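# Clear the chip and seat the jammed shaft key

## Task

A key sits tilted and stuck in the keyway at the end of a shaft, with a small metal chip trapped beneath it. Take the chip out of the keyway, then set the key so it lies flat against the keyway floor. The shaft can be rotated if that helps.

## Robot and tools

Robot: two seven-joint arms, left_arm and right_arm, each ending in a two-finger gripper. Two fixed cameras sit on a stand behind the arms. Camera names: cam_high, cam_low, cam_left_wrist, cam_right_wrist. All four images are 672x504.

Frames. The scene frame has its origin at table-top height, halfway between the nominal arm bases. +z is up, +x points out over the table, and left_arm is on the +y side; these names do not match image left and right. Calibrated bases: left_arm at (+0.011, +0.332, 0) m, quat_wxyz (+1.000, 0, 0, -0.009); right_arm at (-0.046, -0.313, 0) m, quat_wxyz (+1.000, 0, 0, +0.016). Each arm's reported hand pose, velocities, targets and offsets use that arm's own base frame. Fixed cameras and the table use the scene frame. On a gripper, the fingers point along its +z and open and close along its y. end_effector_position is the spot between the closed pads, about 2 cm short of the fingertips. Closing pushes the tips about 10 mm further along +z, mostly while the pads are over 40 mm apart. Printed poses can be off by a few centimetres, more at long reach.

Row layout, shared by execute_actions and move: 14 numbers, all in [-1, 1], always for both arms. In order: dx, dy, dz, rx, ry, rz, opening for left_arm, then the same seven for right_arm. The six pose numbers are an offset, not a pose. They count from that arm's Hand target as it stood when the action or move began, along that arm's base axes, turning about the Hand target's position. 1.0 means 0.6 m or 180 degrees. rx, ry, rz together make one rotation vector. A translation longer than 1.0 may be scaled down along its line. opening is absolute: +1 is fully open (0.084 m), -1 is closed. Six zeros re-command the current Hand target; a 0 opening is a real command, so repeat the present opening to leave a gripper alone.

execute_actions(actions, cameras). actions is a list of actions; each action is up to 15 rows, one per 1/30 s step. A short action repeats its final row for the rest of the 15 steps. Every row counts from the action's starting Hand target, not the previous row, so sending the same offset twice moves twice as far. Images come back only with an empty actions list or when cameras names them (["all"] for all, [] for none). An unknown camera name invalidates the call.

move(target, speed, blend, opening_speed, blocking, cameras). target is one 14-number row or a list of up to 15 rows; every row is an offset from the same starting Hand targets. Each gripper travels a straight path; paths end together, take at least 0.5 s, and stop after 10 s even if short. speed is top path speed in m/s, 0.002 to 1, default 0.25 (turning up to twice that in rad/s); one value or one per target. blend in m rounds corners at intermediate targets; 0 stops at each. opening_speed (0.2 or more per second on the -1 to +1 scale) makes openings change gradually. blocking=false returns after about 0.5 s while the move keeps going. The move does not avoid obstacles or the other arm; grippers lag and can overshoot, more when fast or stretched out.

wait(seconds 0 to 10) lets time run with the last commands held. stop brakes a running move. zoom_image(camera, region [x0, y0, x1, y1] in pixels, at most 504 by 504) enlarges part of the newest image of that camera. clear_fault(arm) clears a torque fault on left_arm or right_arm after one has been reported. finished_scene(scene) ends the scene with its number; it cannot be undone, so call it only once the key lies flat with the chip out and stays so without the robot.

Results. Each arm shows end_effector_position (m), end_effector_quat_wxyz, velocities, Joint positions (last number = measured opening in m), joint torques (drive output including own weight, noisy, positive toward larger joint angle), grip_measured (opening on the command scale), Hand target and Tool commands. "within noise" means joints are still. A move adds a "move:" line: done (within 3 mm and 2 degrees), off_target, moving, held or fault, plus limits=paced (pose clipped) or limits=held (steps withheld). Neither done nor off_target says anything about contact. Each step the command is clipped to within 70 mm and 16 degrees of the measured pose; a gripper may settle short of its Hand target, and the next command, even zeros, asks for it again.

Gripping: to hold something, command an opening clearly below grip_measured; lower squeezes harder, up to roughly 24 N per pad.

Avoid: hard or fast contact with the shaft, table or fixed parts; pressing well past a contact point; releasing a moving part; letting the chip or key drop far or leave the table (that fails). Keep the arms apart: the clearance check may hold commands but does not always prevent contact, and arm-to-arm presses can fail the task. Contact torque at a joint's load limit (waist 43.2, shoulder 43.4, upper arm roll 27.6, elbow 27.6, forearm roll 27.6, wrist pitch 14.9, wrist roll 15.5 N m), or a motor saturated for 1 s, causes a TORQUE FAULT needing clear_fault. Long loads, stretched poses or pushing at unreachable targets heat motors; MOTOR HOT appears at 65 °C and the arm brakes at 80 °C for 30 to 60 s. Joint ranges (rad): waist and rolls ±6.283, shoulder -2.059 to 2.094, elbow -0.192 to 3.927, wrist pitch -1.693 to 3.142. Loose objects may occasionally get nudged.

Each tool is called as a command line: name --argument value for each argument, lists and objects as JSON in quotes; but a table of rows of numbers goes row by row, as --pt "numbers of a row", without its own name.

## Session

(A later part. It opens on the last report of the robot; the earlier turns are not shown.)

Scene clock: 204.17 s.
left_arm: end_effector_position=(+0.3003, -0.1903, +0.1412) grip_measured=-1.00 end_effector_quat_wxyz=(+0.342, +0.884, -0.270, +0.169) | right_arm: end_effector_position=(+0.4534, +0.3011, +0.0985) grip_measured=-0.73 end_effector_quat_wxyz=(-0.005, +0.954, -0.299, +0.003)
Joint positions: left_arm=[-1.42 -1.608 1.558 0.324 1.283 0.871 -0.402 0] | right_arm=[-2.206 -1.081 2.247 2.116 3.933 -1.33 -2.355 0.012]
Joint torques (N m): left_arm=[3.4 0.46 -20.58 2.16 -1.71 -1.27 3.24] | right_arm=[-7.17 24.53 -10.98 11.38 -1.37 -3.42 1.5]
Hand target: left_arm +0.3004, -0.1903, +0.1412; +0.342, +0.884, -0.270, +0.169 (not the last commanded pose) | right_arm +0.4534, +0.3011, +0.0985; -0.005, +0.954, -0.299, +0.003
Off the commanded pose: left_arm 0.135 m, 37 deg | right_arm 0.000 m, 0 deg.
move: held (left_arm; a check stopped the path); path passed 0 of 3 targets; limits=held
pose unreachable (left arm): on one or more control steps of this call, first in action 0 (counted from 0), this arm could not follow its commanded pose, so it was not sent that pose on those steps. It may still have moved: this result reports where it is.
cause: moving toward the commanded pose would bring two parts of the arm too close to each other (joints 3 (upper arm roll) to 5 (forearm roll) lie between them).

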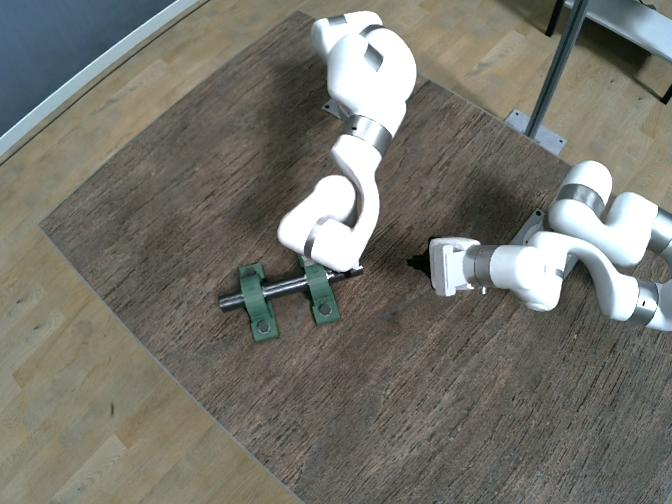

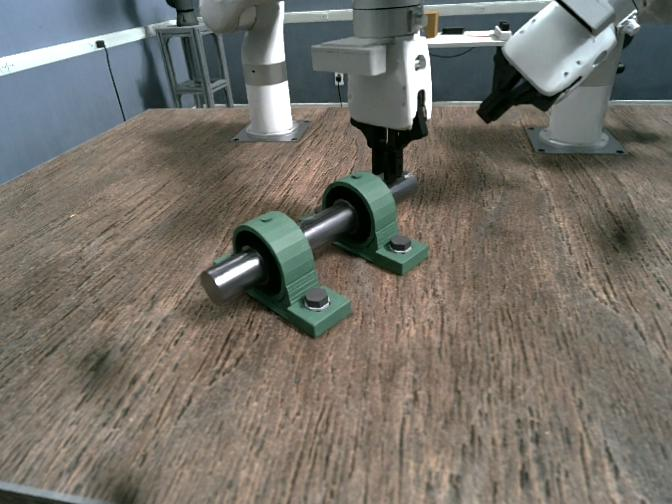

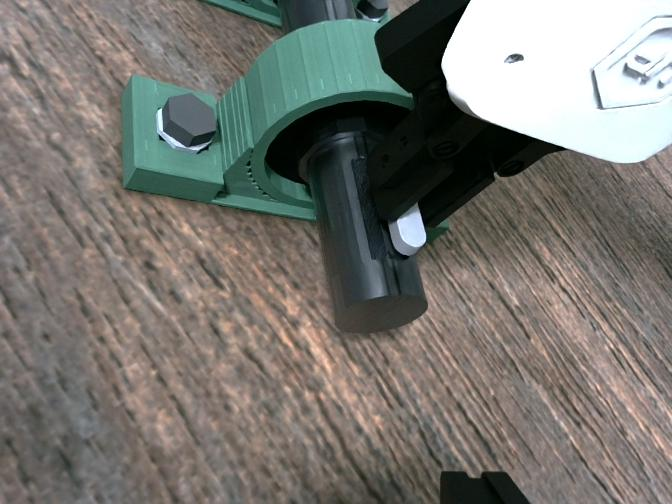

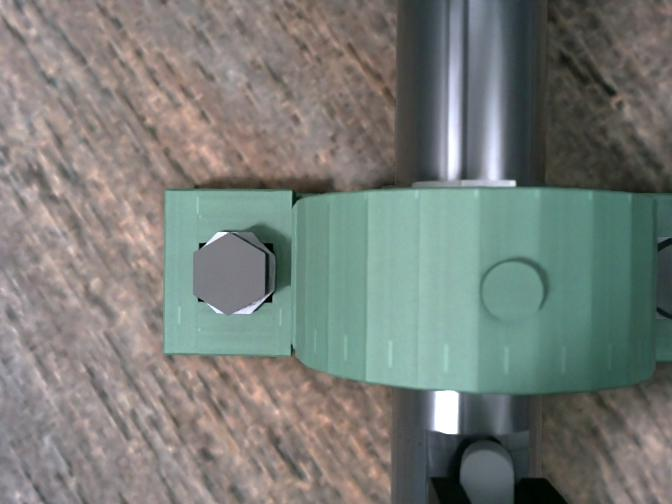

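move --pt "0.1795 0.0322 -0.0237 -0.1119 0.2379 -0.1016 -1 0 0 0 0 0 0 -1" --speed 0.3

move --pt "0 0 0 0 0 0 -1 0 0 -0.0045 0 0 0 -1" --speed 0.02 --cameras '["cam_left_wrist","cam_right_wrist"]'

zoom_image --camera "cam_left_wrist" --region '[310, 160, 410, 320]'

zoom_image --camera "cam_right_wrist" --region '[370, 380, 580, 504]'

Scene clock: 206.87 s.
left_arm: end_effector_position=(+0.4080, -0.1710, +0.1270) grip_measured=-1.00 end_effector_quat_wxyz=(+0.583, +0.760, -0.228, -0.173) | right_arm: end_effector_position=(+0.4534, +0.3011, +0.0985) grip_measured=-0.73 end_effector_quat_wxyz=(-0.005, +0.954, -0.299, +0.003)
Joint positions: left_arm=[-2.003 -1.81 1.604 1.309 0.507 1.469 -0.056 0] | right_arm=[-2.206 -1.081 2.247 2.116 3.933 -1.33 -2.355 0.012]
Joint torques (N m): left_arm=[-3.59 11.34 -29.75 -2.41 -2.94 0.24 3.36] | right_arm=[-6.89 22.96 -10.29 11.14 -1.39 -3.59 1.45]
Hand target: left_arm +0.4081, -0.1710, +0.1270; +0.583, +0.760, -0.228, -0.173 | right_arm +0.4534, +0.3011, +0.0985; -0.005, +0.954, -0.299, +0.003
Off the commanded pose: left_arm 0.000 m, 0 deg | right_arm 0.000 m, 0 deg.
move: done

Scene clock: 207.57 s.
left_arm: end_effector_position=(+0.4081, -0.1710, +0.1270) grip_measured=-1.00 end_effector_quat_wxyz=(+0.583, +0.760, -0.228, -0.173) | right_arm: end_effector_position=(+0.4534, +0.3011, +0.0959) grip_measured=-0.73 end_effector_quat_wxyz=(-0.005, +0.954, -0.299, +0.003)
Joint positions: left_arm=[-2.003 -1.81 1.604 1.309 0.507 1.469 -0.056 0] | right_arm=[-2.205 -1.084 2.249 2.112 3.934 -1.324 -2.356 0.012]
Joint torques (N m): left_arm=[-3.67 11.59 -29.41 -2.19 -2.78 0.52 3.16] | right_arm=[7.05 19.65 -5.61 5.04 1.8 -0.1 -1.56]
Hand target: left_arm +0.4081, -0.1710, +0.1270; +0.583, +0.760, -0.228, -0.173 | right_arm +0.4534, +0.3011, +0.0958; -0.005, +0.954, -0.299, +0.003
Off the commanded pose: left_arm 0.000 m, 0 deg | right_arm 0.000 m, 0 deg.
move: done
Images, in order (width x height): cam_left_wrist 672x504, cam_right_wrist 672x504.

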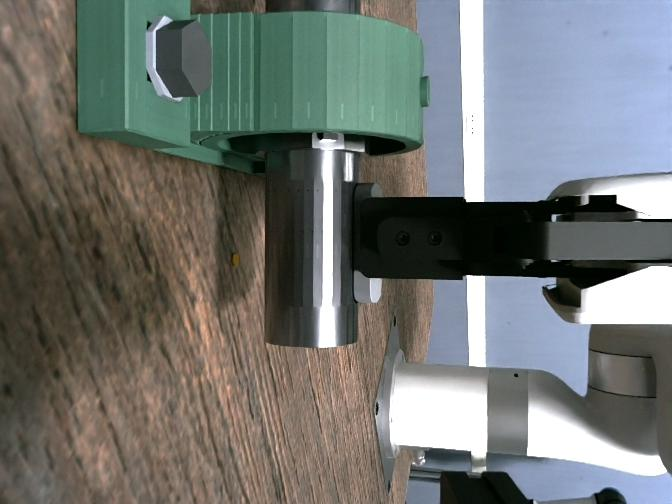

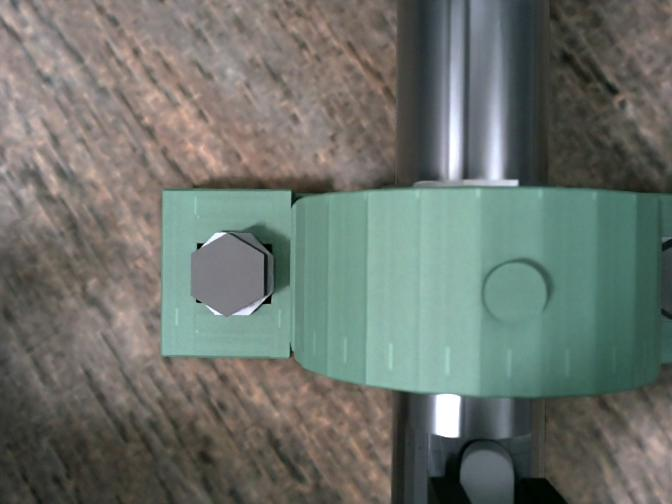

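Scaled by 3.150 from the camera's 672x504 image, which has a finer 960x720 frame.

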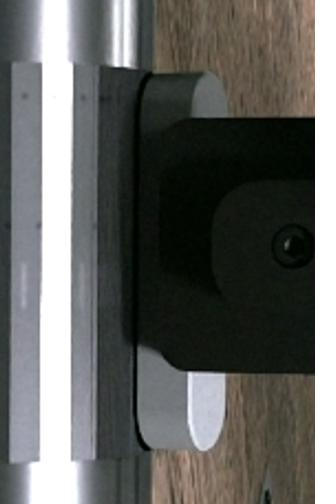

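Scaled by 2.400 from the camera's 672x504 image, which has a finer 960x720 frame.

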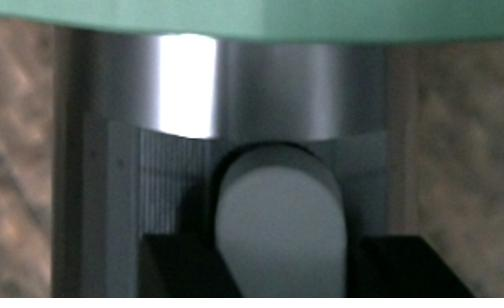

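move --pt "0 0 0 0 0 0 -1 0 0 -0.0025 0 0 0 -1" --speed 0.02 --cameras '["cam_left_wrist","cam_right_wrist"]'

zoom_image --camera "cam_left_wrist" --region '[310, 160, 410, 320]'

zoom_image --camera "cam_right_wrist" --region '[370, 380, 580, 504]'

Scene clock: 208.43 s.
left_arm: end_effector_position=(+0.4081, -0.1710, +0.1270) grip_measured=-1.00 end_effector_quat_wxyz=(+0.583, +0.760, -0.228, -0.173) | right_arm: end_effector_position=(+0.4534, +0.3011, +0.0943) grip_measured=-0.73 end_effector_quat_wxyz=(-0.005, +0.954, -0.299, +0.003)
Joint positions: left_arm=[-2.003 -1.81 1.604 1.309 0.507 1.469 -0.056 0] | right_arm=[-2.205 -1.085 2.25 2.11 3.935 -1.321 -2.357 0.012]
Joint torques (N m): left_arm=[-3.51 12.88 -29.67 -2.24 -2.42 0.55 3.37] | right_arm=[7.46 19.84 -5.77 5.38 1.82 -0.12 -1.68]
Hand target: left_arm +0.4081, -0.1710, +0.1270; +0.583, +0.760, -0.228, -0.173 | right_arm +0.4534, +0.3011, +0.0943; -0.005, +0.954, -0.299, +0.003
Off the commanded pose: left_arm 0.000 m, 0 deg | right_arm 0.000 m, 0 deg.
move: done
Images, in order (width x height): cam_left_wrist 672x504, cam_right_wrist 672x504.

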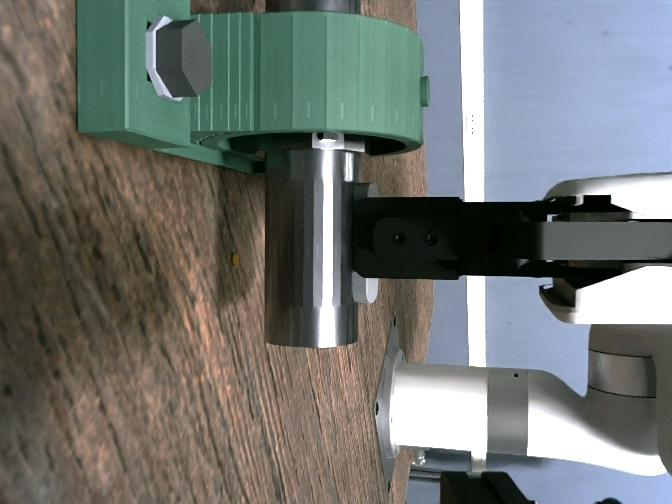

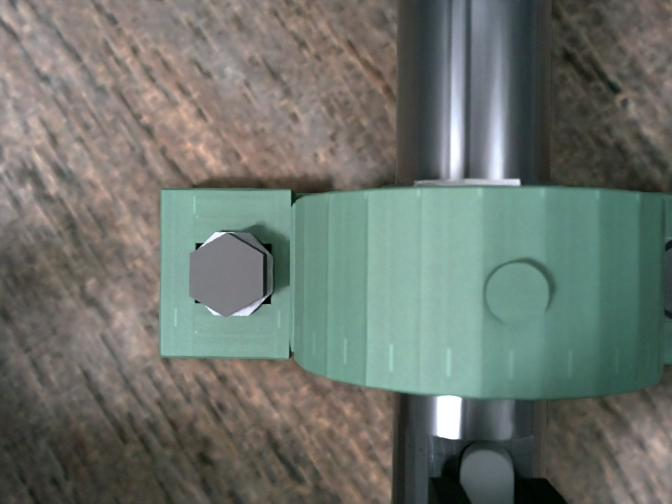

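Scaled by 3.150 from the camera's 672x504 image, which has a finer 960x720 frame.

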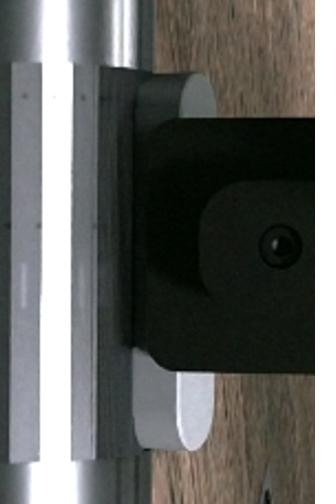

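Scaled by 2.400 from the camera's 672x504 image, which has a finer 960x720 frame.

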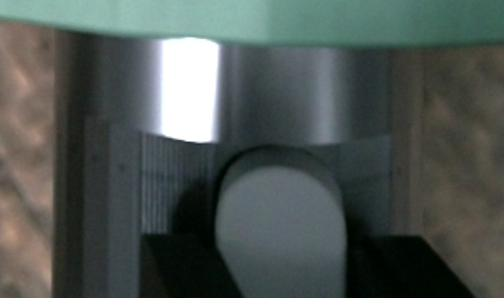

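move --pt "0 0 0 0 0 0 -1 0 0 -0.0033 0 0 0 -1" --speed 0.02 --cameras '["cam_left_wrist","cam_right_wrist"]'

zoom_image --camera "cam_left_wrist" --region '[310, 160, 410, 320]'

zoom_image --camera "cam_right_wrist" --region '[370, 380, 580, 504]'

Scene clock: 209.30 s.
left_arm: end_effector_position=(+0.4081, -0.1710, +0.1270) grip_measured=-1.00 end_effector_quat_wxyz=(+0.583, +0.760, -0.228, -0.173) | right_arm: end_effector_position=(+0.4534, +0.3011, +0.0925) grip_measured=-0.73 end_effector_quat_wxyz=(-0.005, +0.954, -0.299, +0.003)
Joint positions: left_arm=[-2.003 -1.81 1.604 1.309 0.507 1.469 -0.056 0] | right_arm=[-2.205 -1.086 2.251 2.107 3.936 -1.317 -2.358 0.012]
Joint torques (N m): left_arm=[-3.64 12.58 -29.65 -2.24 -2.23 0.35 2.9] | right_arm=[6.73 12.75 -3.13 1.12 0.86 0.53 -1.7]
Hand target: left_arm +0.4081, -0.1710, +0.1270; +0.583, +0.760, -0.228, -0.173 | right_arm +0.4534, +0.3011, +0.0923; -0.005, +0.954, -0.299, +0.003
Off the commanded pose: left_arm 0.000 m, 0 deg | right_arm 0.000 m, 0 deg.
move: done
Images, in order (width x height): cam_left_wrist 672x504, cam_right_wrist 672x504.

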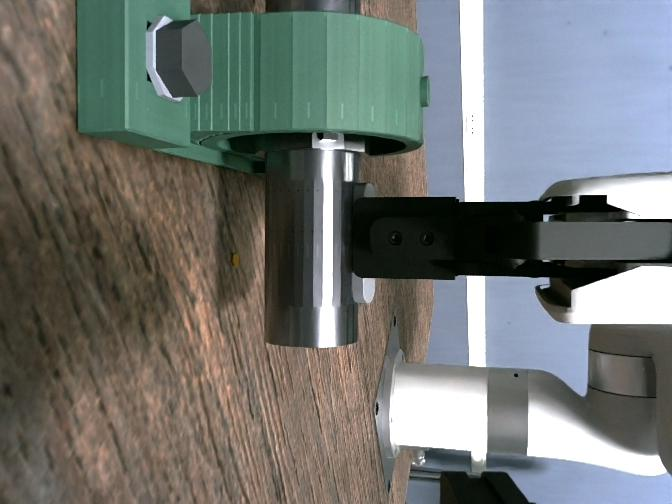

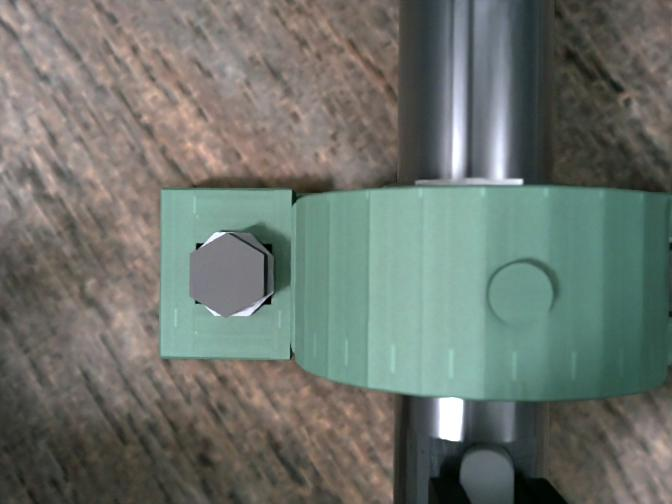

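Scaled by 3.150 from the camera's 672x504 image, which has a finer 960x720 frame.

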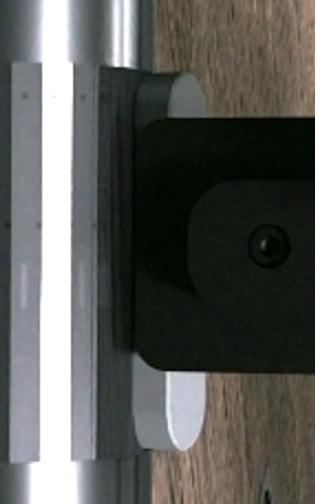

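Scaled by 2.400 from the camera's 672x504 image, which has a finer 960x720 frame.

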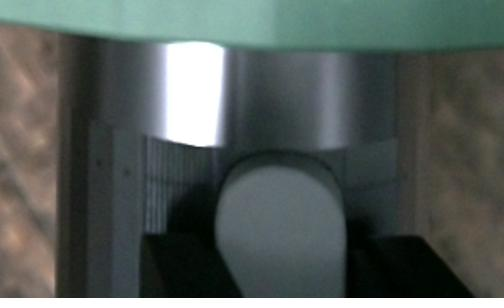

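move --pt "0 0 0 0 0 0 -1 0 0 -0.0015 0 0 0 -0.85" --pt "0 0 0 0 0 0 -1 0 0 -0.0015 0 0 0 -0.58" --pt "0 0 0 0 0 0 -1 0 0 0.025 0 0 0 -0.58" --speed 0.03 --cameras '["cam_left_wrist","cam_right_wrist"]'

zoom_image --camera "cam_left_wrist" --region '[310, 160, 410, 320]'

zoom_image --camera "cam_right_wrist" --region '[370, 380, 580, 504]'

Scene clock: 211.73 s.
left_arm: end_effector_position=(+0.4081, -0.1710, +0.1270) grip_measured=-1.00 end_effector_quat_wxyz=(+0.583, +0.760, -0.228, -0.173) | right_arm: end_effector_position=(+0.4534, +0.3011, +0.1073) grip_measured=-0.60 end_effector_quat_wxyz=(-0.005, +0.954, -0.299, +0.003)
Joint positions: left_arm=[-2.003 -1.81 1.604 1.309 0.507 1.469 -0.056 0] | right_arm=[-2.208 -1.074 2.242 2.13 3.929 -1.348 -2.349 0.018]
Joint torques (N m): left_arm=[-3.62 14.28 -29.64 -2.13 -1.18 0.52 2.84] | right_arm=[-7.19 26.2 -11.49 11.56 -1.41 -3.31 1.54]
Hand target: left_arm +0.4081, -0.1710, +0.1270; +0.583, +0.760, -0.228, -0.173 | right_arm +0.4534, +0.3011, +0.1073; -0.005, +0.954, -0.299, +0.003
Off the commanded pose: left_arm 0.000 m, 0 deg | right_arm 0.000 m, 0 deg.
move: done
Images, in order (width x height): cam_left_wrist 672x504, cam_right_wrist 672x504.

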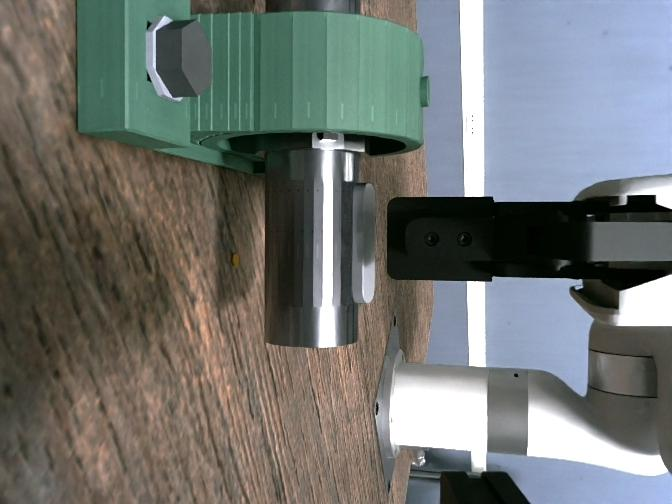

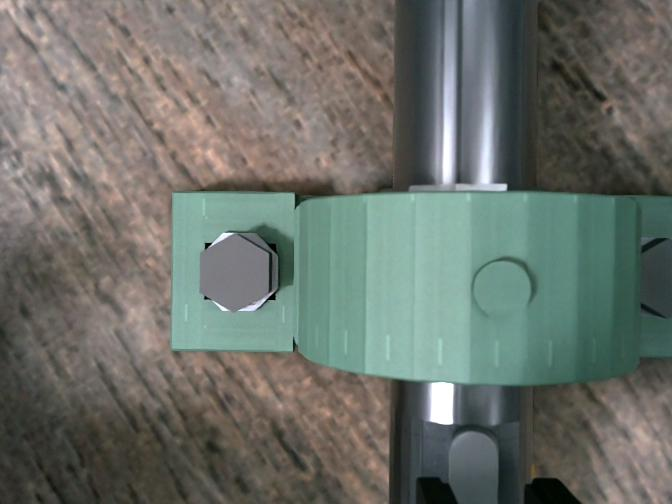

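Scaled by 3.150 from the camera's 672x504 image, which has a finer 960x720 frame.

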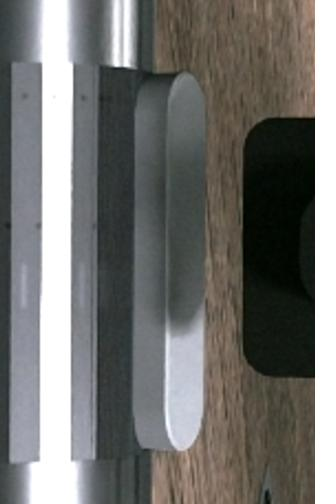

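Scaled by 2.400 from the camera's 672x504 image, which has a finer 960x720 frame.

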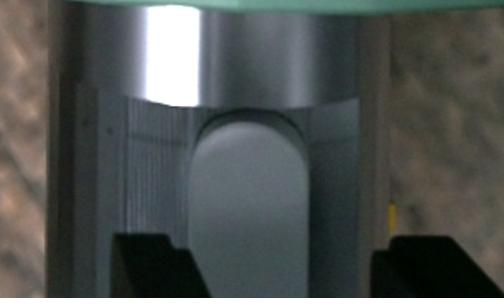

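move --pt "0 0 0 0 0 0 -1 0 0 0 0 0 0 -1" --pt "0 0 0 0 0 0 -1 -0.0017 0.0013 -0.019 0 0 0 -1" --pt "0 0 0 0 0 0 -1 -0.0017 0.0013 -0.025 0 0 0 -1" --speed '[0.05,0.05,0.015]' --cameras '["cam_left_wrist","cam_right_wrist"]'

zoom_image --camera "cam_left_wrist" --region '[310, 160, 410, 320]'

Scene clock: 213.90 s.
left_arm: end_effector_position=(+0.4081, -0.1710, +0.1270) grip_measured=-1.00 end_effector_quat_wxyz=(+0.583, +0.760, -0.228, -0.173) | right_arm: end_effector_position=(+0.4567, +0.3082, +0.1220) grip_measured=-1.00 end_effector_quat_wxyz=(-0.030, +0.954, -0.299, +0.010)
Joint positions: left_arm=[-2.003 -1.81 1.604 1.309 0.507 1.469 -0.056 0] | right_arm=[-2.201 -1.03 2.249 2.104 3.935 -1.323 -2.357 0]
Joint torques (N m): left_arm=[-3.4 16.01 -29.67 -2.49 -1.02 0.68 2.16] | right_arm=[0.93 26.15 -7.01 7.93 0.97 -0.4 -0.14]
Hand target: left_arm +0.4081, -0.1710, +0.1270; +0.583, +0.760, -0.228, -0.173 | right_arm +0.4567, +0.3082, +0.1220; -0.030, +0.954, -0.299, +0.010 (not the last commanded pose)
Tool commands: left_gripper/opening=-1.0 right_gripper/opening=-1.0
Off the commanded pose: left_arm 0.000 m, 0 deg | right_arm 0.031 m, 3 deg.
TORQUE FAULT: the external load on joint 2 (shoulder) of the right arm reached its load limit, and that arm stopped. The contact can be on any part of that arm beyond that joint, not only on its tool. A torque fault puts only its own arm into a fault stop. That arm's remaining commands of this call were not run. The hold on joint 2 (shoulder) of that arm was moved back by the arm itself, up to 3 degrees, as the stop began. That arm is still stopped at the end of this call. While its stop runs, that arm, its gripper or tool too, takes no new command.
CLEAR FAULT: the right arm stays stopped (state 4) until you call clear_fault(arm="right_arm").
End effector pose when the fault began: right_arm: position (+0.4520, +0.3019, +0.0953), quat_wxyz (-0.006, +0.954, -0.299, +0.002)
Joint positions when the fault began: right_arm=[-2.201 -1.081 2.25 2.104 3.935 -1.321 -2.357 0]
move: fault (right_arm)
Images, in order (width x height): cam_left_wrist 672x504, cam_right_wrist 672x504.

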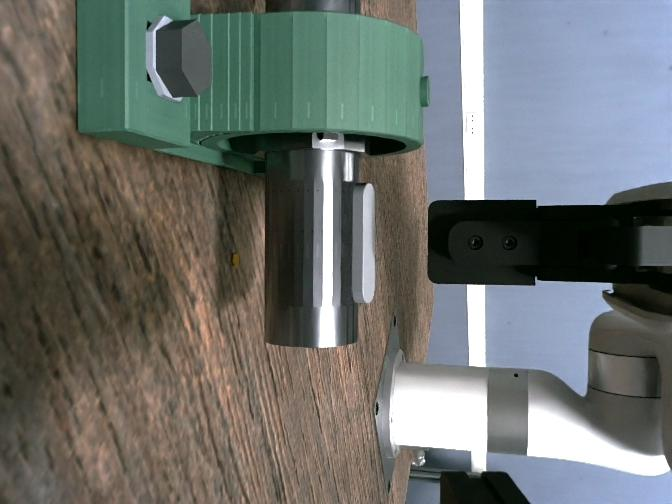

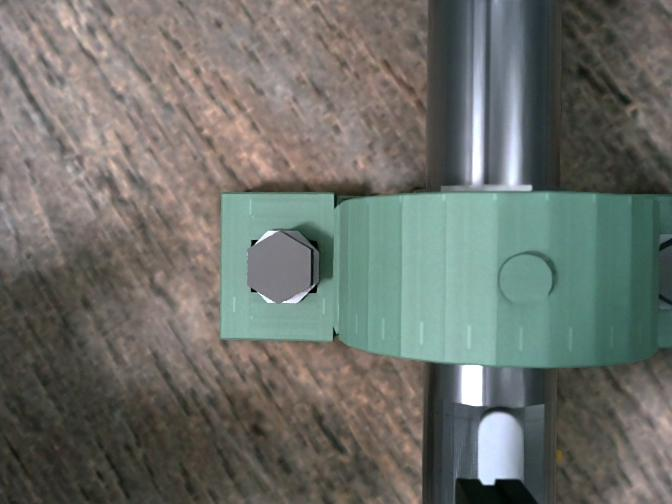

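Scaled by 3.150 from the camera's 672x504 image, which has a finer 960x720 frame.

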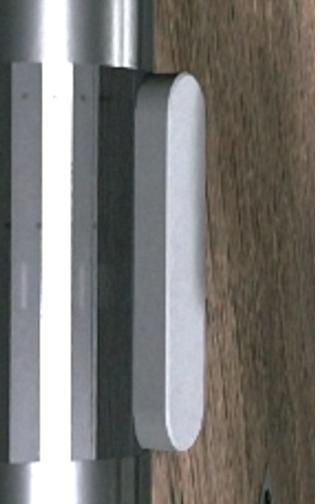

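clear_fault --arm "right_arm"

move --pt "0 0 0 0 0 0 -1 -0.17 0.05 0.03 -0.1633 -0.2247 0 -1" --pt "0 0 0 0 0 0 -1 -0.1597 0.031 -0.1383 -0.1633 -0.2247 0 -1" --speed '[0.2,0.12]' --cameras '["cam_right_wrist"]'

zoom_image --camera "cam_right_wrist" --region '[240, 120, 440, 320]'

Scene clock: 214.07 s.
left_arm: end_effector_position=(+0.4081, -0.1710, +0.1270) grip_measured=-1.00 end_effector_quat_wxyz=(+0.583, +0.760, -0.228, -0.173) | right_arm: end_effector_position=(+0.4567, +0.3082, +0.1220) grip_measured=-1.00 end_effector_quat_wxyz=(-0.030, +0.954, -0.299, +0.010)
Joint positions: left_arm=[-2.003 -1.81 1.604 1.309 0.507 1.469 -0.056 0] | right_arm=[-2.201 -1.03 2.249 2.104 3.935 -1.323 -2.357 0]
Joint torques (N m): left_arm=[-3.61 16.12 -29.3 -2.12 -0.68 0.43 2.25] | right_arm=[0.76 26.01 -7.04 7.72 0.81 -0.29 -0.09]
Hand target: left_arm +0.4081, -0.1710, +0.1270; +0.583, +0.760, -0.228, -0.173 | right_arm +0.4567, +0.3082, +0.1220; -0.030, +0.954, -0.299, +0.010 (not the last commanded pose)
Tool commands: left_gripper/opening=-1.0 right_gripper/opening=-1.0
Off the commanded pose: left_arm 0.000 m, 0 deg | right_arm 0.031 m, 3 deg.
TORQUE FAULT, CONTINUED: the right arm's stop, for the torque fault of joint 2 (shoulder) that an earlier result reported, is over. The call counts as one of the actions that you can send in this scene. The hold on joint 2 (shoulder) of that arm was moved back by the arm itself, up to 3 degrees, as the stop began. That arm's target is now where it stood when the stop ended, not its last command. That arm's gripper keeps its grip as last carried out, and that arm accepts commands again: back off and push less far.
CLEAR FAULT: your call cleared the right arm's torque fault. If a joint's load stays at its limit, that arm stops again at once.

Scene clock: 217.93 s.
left_arm: end_effector_position=(+0.4081, -0.1710, +0.1270) grip_measured=-1.00 end_effector_quat_wxyz=(+0.583, +0.760, -0.228, -0.173) | right_arm: end_effector_position=(+0.3609, +0.3268, +0.0390) grip_measured=-1.00 end_effector_quat_wxyz=(+0.108, +0.868, -0.258, +0.410)
Joint positions: left_arm=[-2.003 -1.81 1.604 1.309 0.507 1.469 -0.056 0] | right_arm=[-1.282 -1.385 1.91 1.602 3.576 -0.878 -1.689 0]
Joint torques (N m): left_arm=[-3.66 17.68 -29.62 -2.59 -0.67 0.54 1.29] | right_arm=[-6.7 15.42 -12.39 5.77 0.07 0.68 1.52]
Hand target: left_arm +0.4081, -0.1710, +0.1270; +0.583, +0.760, -0.228, -0.173 | right_arm +0.3609, +0.3268, +0.0390; +0.108, +0.868, -0.258, +0.410
Off the commanded pose: left_arm 0.000 m, 0 deg | right_arm 0.000 m, 0 deg.
move: done
Images, in order (width x height): cam_right_wrist 672x504.

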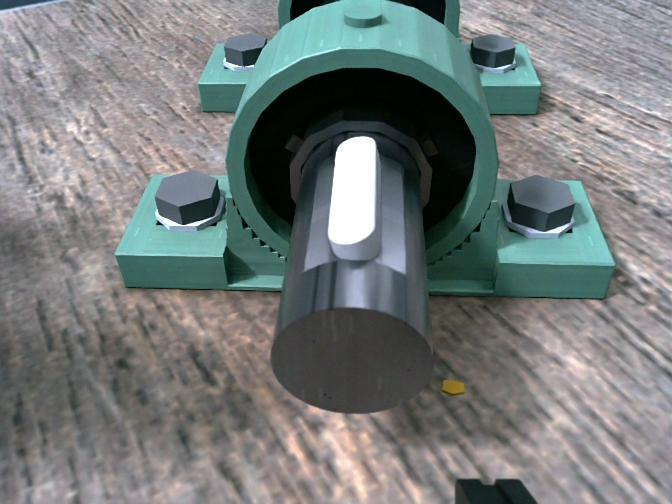

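Scaled by 2.520 from the camera's 672x504 image, which has a finer 960x720 frame.

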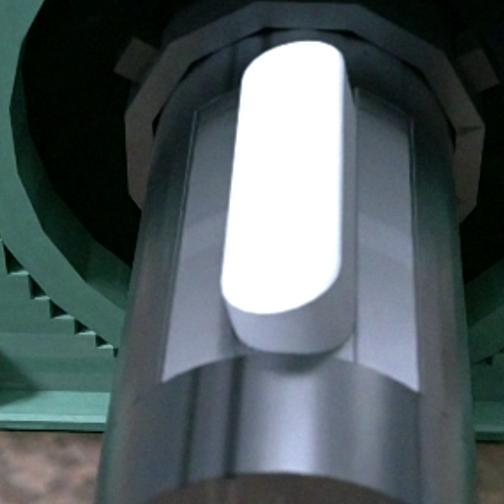

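move --pt "0 0 0 0 0 0 -1 -0.01 0.006 0.168 0.1633 0.2247 0 -0.5" --pt "0 0 0 0 0 0 -1 0.1543 -0.0427 0.168 0.1633 0.2247 0 -0.5" --pt "0 0 0 0 0 0 -1 0.1543 -0.0427 0.0892 0.1633 0.2247 0 -0.5" --speed '[0.25,0.2,0.06]' --blend '[0.01,0.01,0]' --cameras '["cam_right_wrist"]'

Scene clock: 222.67 s.
left_arm: end_effector_position=(+0.4081, -0.1710, +0.1270) grip_measured=-1.00 end_effector_quat_wxyz=(+0.583, +0.760, -0.228, -0.173) | right_arm: end_effector_position=(+0.4534, +0.3012, +0.0926) grip_measured=-0.52 end_effector_quat_wxyz=(-0.030, +0.954, -0.299, +0.010)
Joint positions: left_arm=[-2.003 -1.81 1.604 1.309 0.507 1.469 -0.056 0] | right_arm=[-2.177 -1.026 2.26 1.992 3.948 -1.239 -2.408 0.021]
Joint torques (N m): left_arm=[-3.28 19.1 -29.47 -2.14 -1.05 0.37 0.42] | right_arm=[7.4 19.34 -5.98 5.16 1.61 0.23 -1.66]
Hand target: left_arm +0.4081, -0.1710, +0.1270; +0.583, +0.760, -0.228, -0.173 | right_arm +0.4534, +0.3012, +0.0925; -0.030, +0.954, -0.299, +0.010
Off the commanded pose: left_arm 0.000 m, 0 deg | right_arm 0.000 m, 0 deg.
move: done
Images, in order (width x height): cam_right_wrist 672x504.

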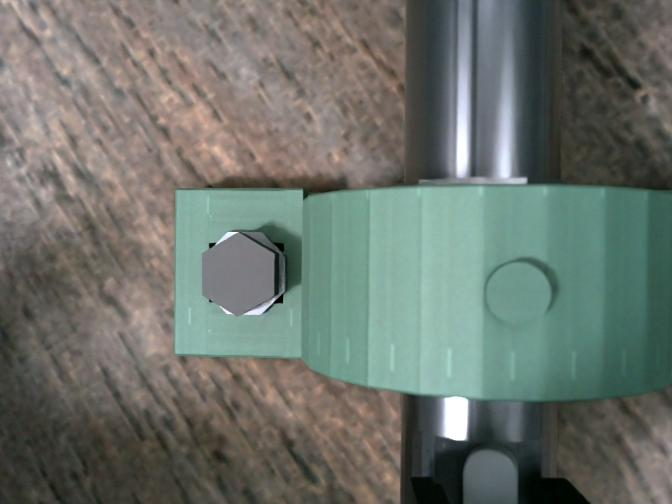

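move --pt "0 0 0 0 0 0 -1 0 0 0 0 0 0 -1" --pt "0 0 0 0 0 0 -1 0 0 0.0108 0 0 0 -1" --pt "0 0 0 0 0 0 -1 -0.0039 -0.0054 0.0105 0.0405 -0.0294 0 -1" --speed '[0.03,0.03,0.03]' --cameras '["cam_right_wrist","cam_left_wrist"]'

zoom_image --camera "cam_left_wrist" --region '[310, 160, 410, 320]'

zoom_image --camera "cam_right_wrist" --region '[370, 380, 580, 504]'

Scene clock: 227.03 s.
left_arm: end_effector_position=(+0.4081, -0.1710, +0.1270) grip_measured=-1.00 end_effector_quat_wxyz=(+0.583, +0.760, -0.228, -0.173) | right_arm: end_effector_position=(+0.4511, +0.2980, +0.0988) grip_measured=-0.72 end_effector_quat_wxyz=(-0.104, +0.948, -0.297, +0.035)
Joint positions: left_arm=[-2.003 -1.81 1.604 1.309 0.507 1.469 -0.056 0] | right_arm=[-2.125 -0.833 2.292 1.682 3.997 -1.015 -2.571 0.012]
Joint torques (N m): left_arm=[-3.64 19.55 -28.25 -2.28 -1.62 0.64 -0.36] | right_arm=[7.7 23.06 -5.65 5.92 2.29 0.26 -1.58]
Hand target: left_arm +0.4081, -0.1710, +0.1270; +0.583, +0.760, -0.228, -0.173 | right_arm +0.4511, +0.2980, +0.0988; -0.104, +0.948, -0.297, +0.035
Off the commanded pose: left_arm 0.000 m, 0 deg | right_arm 0.000 m, 0 deg.
move: done
Images, in order (width x height): cam_left_wrist 672x504, cam_right_wrist 672x504.

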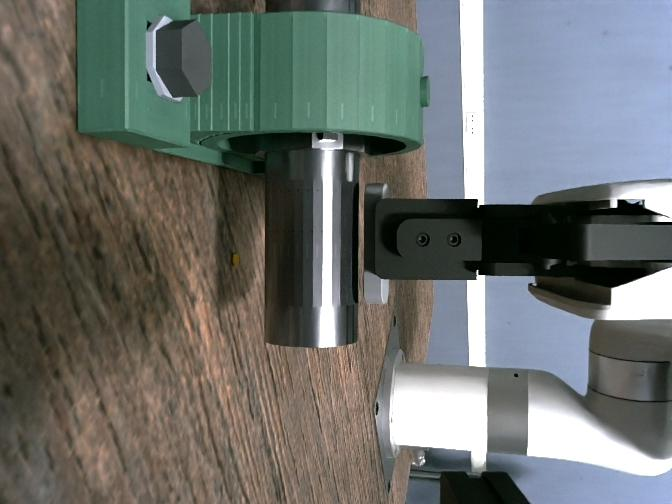

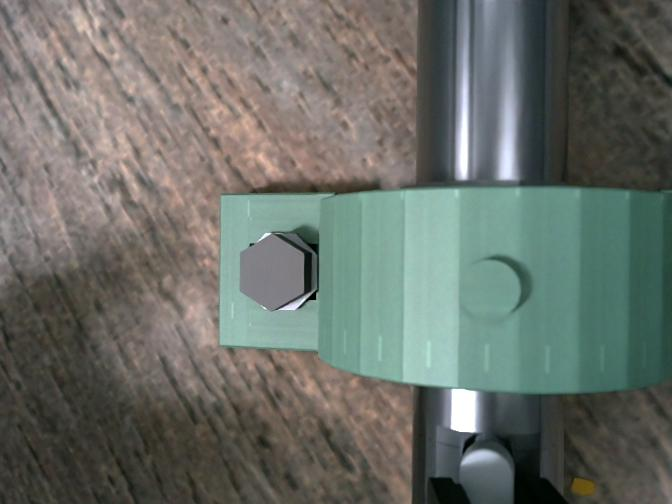

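Scaled by 3.150 from the camera's 672x504 image, which has a finer 960x720 frame.

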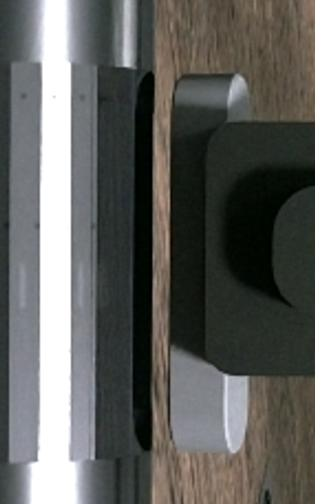

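Scaled by 2.400 from the camera's 672x504 image, which has a finer 960x720 frame.

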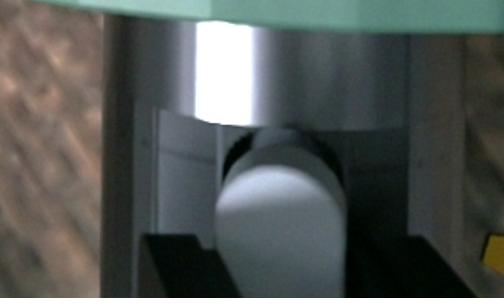

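move --pt "0 0 0 0 0 0 -1 0 0 -0.006 0 0 0 -1" --speed 0.02 --cameras '["cam_right_wrist","cam_left_wrist"]'

zoom_image --camera "cam_left_wrist" --region '[310, 160, 410, 320]'

zoom_image --camera "cam_right_wrist" --region '[370, 380, 580, 504]'

Scene clock: 227.90 s.
left_arm: end_effector_position=(+0.4081, -0.1710, +0.1270) grip_measured=-1.00 end_effector_quat_wxyz=(+0.583, +0.760, -0.228, -0.173) | right_arm: end_effector_position=(+0.4511, +0.2980, +0.0953) grip_measured=-0.72 end_effector_quat_wxyz=(-0.104, +0.948, -0.297, +0.035)
Joint positions: left_arm=[-2.003 -1.81 1.604 1.309 0.507 1.469 -0.056 0] | right_arm=[-2.127 -0.837 2.296 1.678 4 -1.008 -2.575 0.012]
Joint torques (N m): left_arm=[-3.42 19.37 -28.18 -2.19 -1.89 0.29 -0.65] | right_arm=[-7.13 16.57 -6.17 6.59 2.15 0.42 -1.55]
Hand target: left_arm +0.4081, -0.1710, +0.1270; +0.583, +0.760, -0.228, -0.173 | right_arm +0.4511, +0.2980, +0.0952; -0.104, +0.948, -0.297, +0.035
Off the commanded pose: left_arm 0.000 m, 0 deg | right_arm 0.000 m, 0 deg.
move: done
Images, in order (width x height): cam_left_wrist 672x504, cam_right_wrist 672x504.

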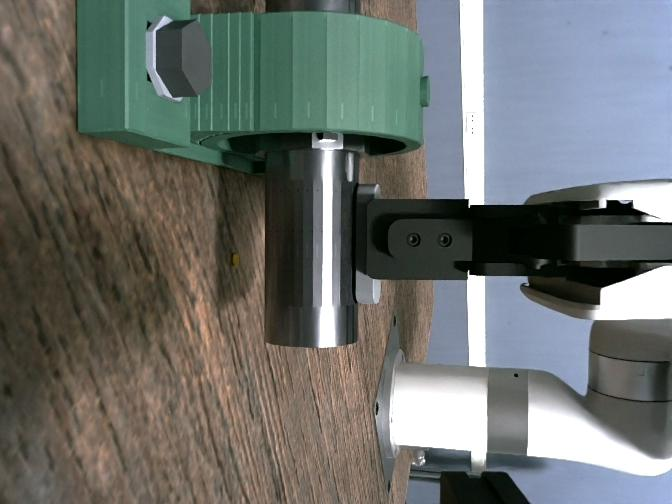

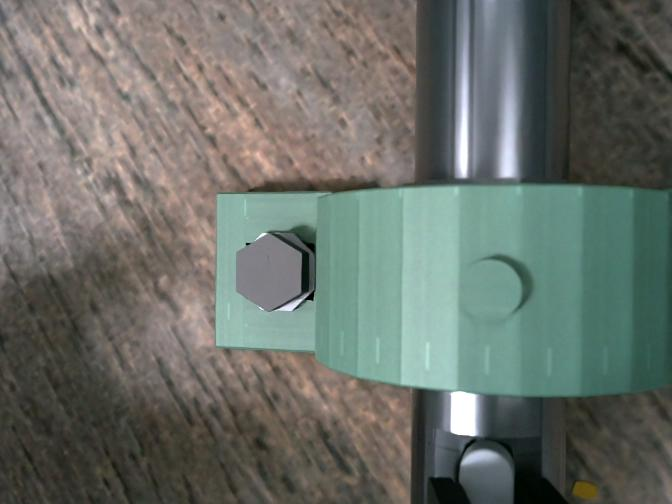

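Scaled by 3.150 from the camera's 672x504 image, which has a finer 960x720 frame.

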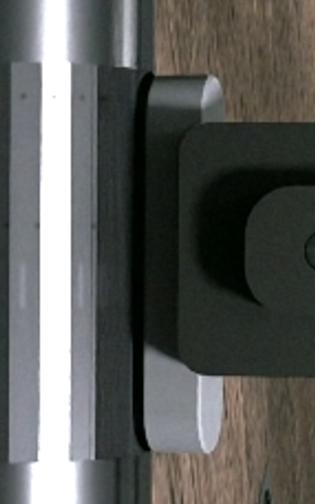

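Scaled by 2.400 from the camera's 672x504 image, which has a finer 960x720 frame.

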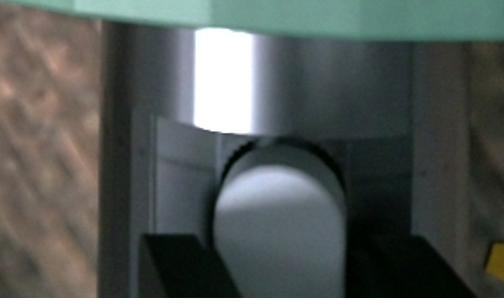

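move --pt "0 0 0 0 0 0 -1 0.0002 -0.0001 -0.006 0 0 0 -1" --speed 0.02 --cameras '["cam_right_wrist","cam_left_wrist"]'

zoom_image --camera "cam_left_wrist" --region '[310, 160, 410, 320]'

zoom_image --camera "cam_right_wrist" --region '[370, 380, 580, 504]'

Scene clock: 229.97 s.
left_arm: end_effector_position=(+0.4081, -0.1710, +0.1270) grip_measured=-1.00 end_effector_quat_wxyz=(+0.583, +0.760, -0.228, -0.173) | right_arm: end_effector_position=(+0.4512, +0.2979, +0.0918) grip_measured=-0.72 end_effector_quat_wxyz=(-0.104, +0.948, -0.297, +0.035)
Joint positions: left_arm=[-2.003 -1.81 1.604 1.309 0.507 1.469 -0.056 0] | right_arm=[-2.129 -0.84 2.3 1.674 4.004 -1.001 -2.58 0.012]
Joint torques (N m): left_arm=[-2.95 19.27 -27.94 -2.48 -1.84 0.36 -0.89] | right_arm=[-7.08 12.74 -3.97 4.51 1.94 1.59 -2.22]
Hand target: left_arm +0.4081, -0.1710, +0.1270; +0.583, +0.760, -0.228, -0.173 | right_arm +0.4512, +0.2979, +0.0916; -0.104, +0.948, -0.297, +0.035
Off the commanded pose: left_arm 0.000 m, 0 deg | right_arm 0.000 m, 0 deg.
move: done
Images, in order (width x height): cam_left_wrist 672x504, cam_right_wrist 672x504.

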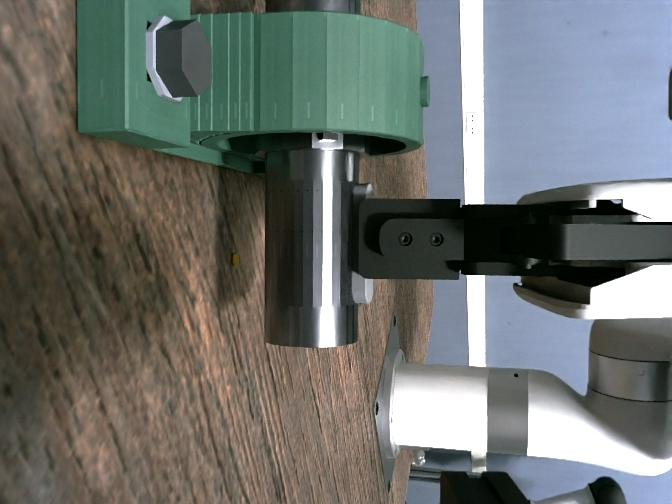

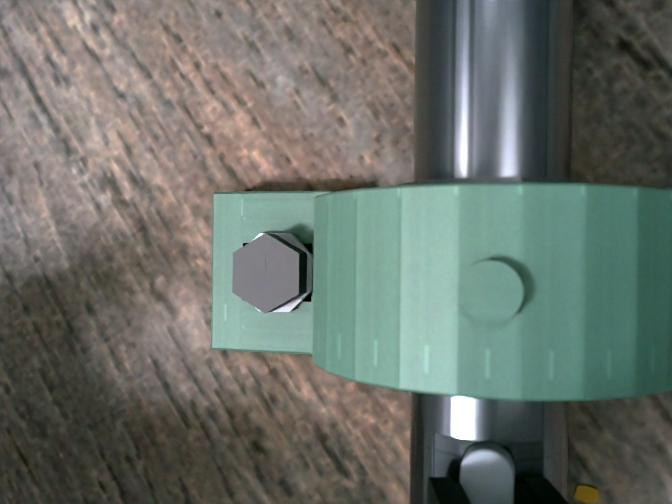

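Scaled by 3.150 from the camera's 672x504 image, which has a finer 960x720 frame.

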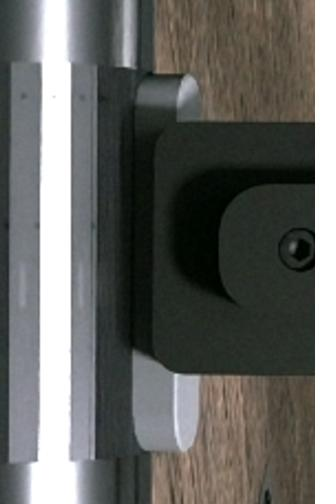

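Scaled by 2.400 from the camera's 672x504 image, which has a finer 960x720 frame.

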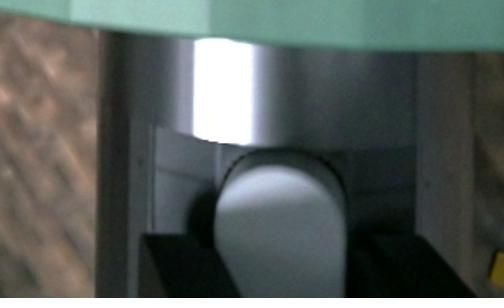

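move --pt "0 0 0 0 0 0 -1 0.0 0.0 -0.0025 0 0 0 -1" --pt "0 0 0 0 0 0 -1 0.0004 0.0006 -0.003 0 0 0 -1" --pt "0 0 0 0 0 0 -1 -0.0004 -0.0006 -0.0035 0 0 0 -1" --pt "0 0 0 0 0 0 -1 0 0 -0.0035 0 0 0 -1" --speed 0.02 --blend '[0.0003,0.0003,0.0003,0]' --cameras '["cam_right_wrist","cam_left_wrist"]'

zoom_image --camera "cam_left_wrist" --region '[310, 160, 410, 320]'

zoom_image --camera "cam_right_wrist" --region '[370, 380, 580, 504]'

Scene clock: 230.83 s.
left_arm: end_effector_position=(+0.4081, -0.1710, +0.1270) grip_measured=-1.00 end_effector_quat_wxyz=(+0.583, +0.760, -0.228, -0.173) | right_arm: end_effector_position=(+0.4509, +0.2979, +0.0900) grip_measured=-0.72 end_effector_quat_wxyz=(-0.104, +0.948, -0.297, +0.035)
Joint positions: left_arm=[-2.003 -1.81 1.604 1.309 0.507 1.469 -0.056 0] | right_arm=[-2.13 -0.842 2.302 1.671 4.007 -0.999 -2.583 0.012]
Joint torques (N m): left_arm=[-3.77 19.65 -27.61 -2.63 -2.35 0.38 -0.97] | right_arm=[2.16 -2.1 5.62 -1.47 3.69 9.48 -1.95]
Hand target: left_arm +0.4081, -0.1710, +0.1270; +0.583, +0.760, -0.228, -0.173 | right_arm +0.4512, +0.2979, +0.0895; -0.104, +0.948, -0.297, +0.035
Off the commanded pose: left_arm 0.000 m, 0 deg | right_arm 0.001 m, 0 deg.
move: done; blend cut to 0.0002 m at target 3
Images, in order (width x height): cam_left_wrist 672x504, cam_right_wrist 672x504.

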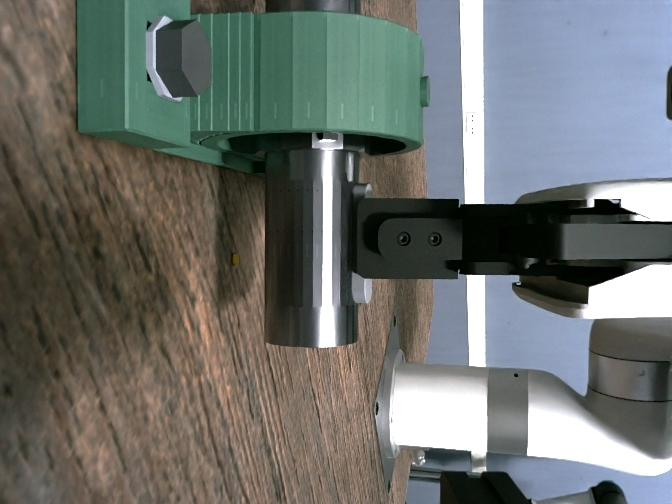

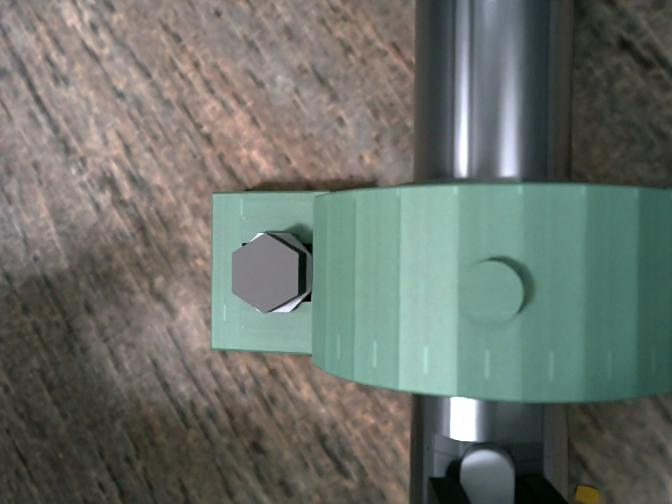

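Scaled by 3.150 from the camera's 672x504 image, which has a finer 960x720 frame.

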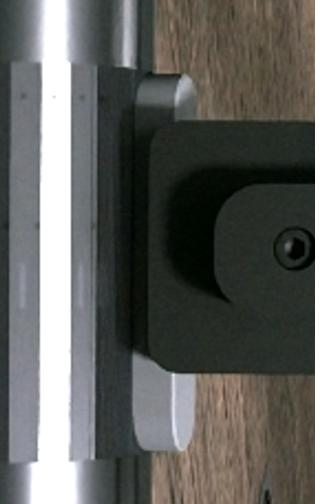

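Scaled by 2.400 from the camera's 672x504 image, which has a finer 960x720 frame.

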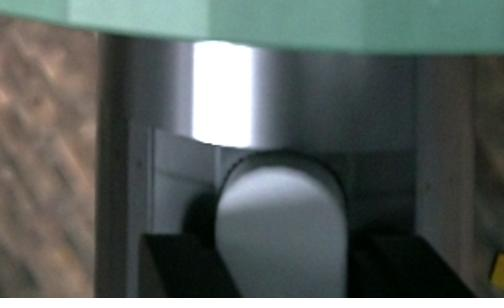

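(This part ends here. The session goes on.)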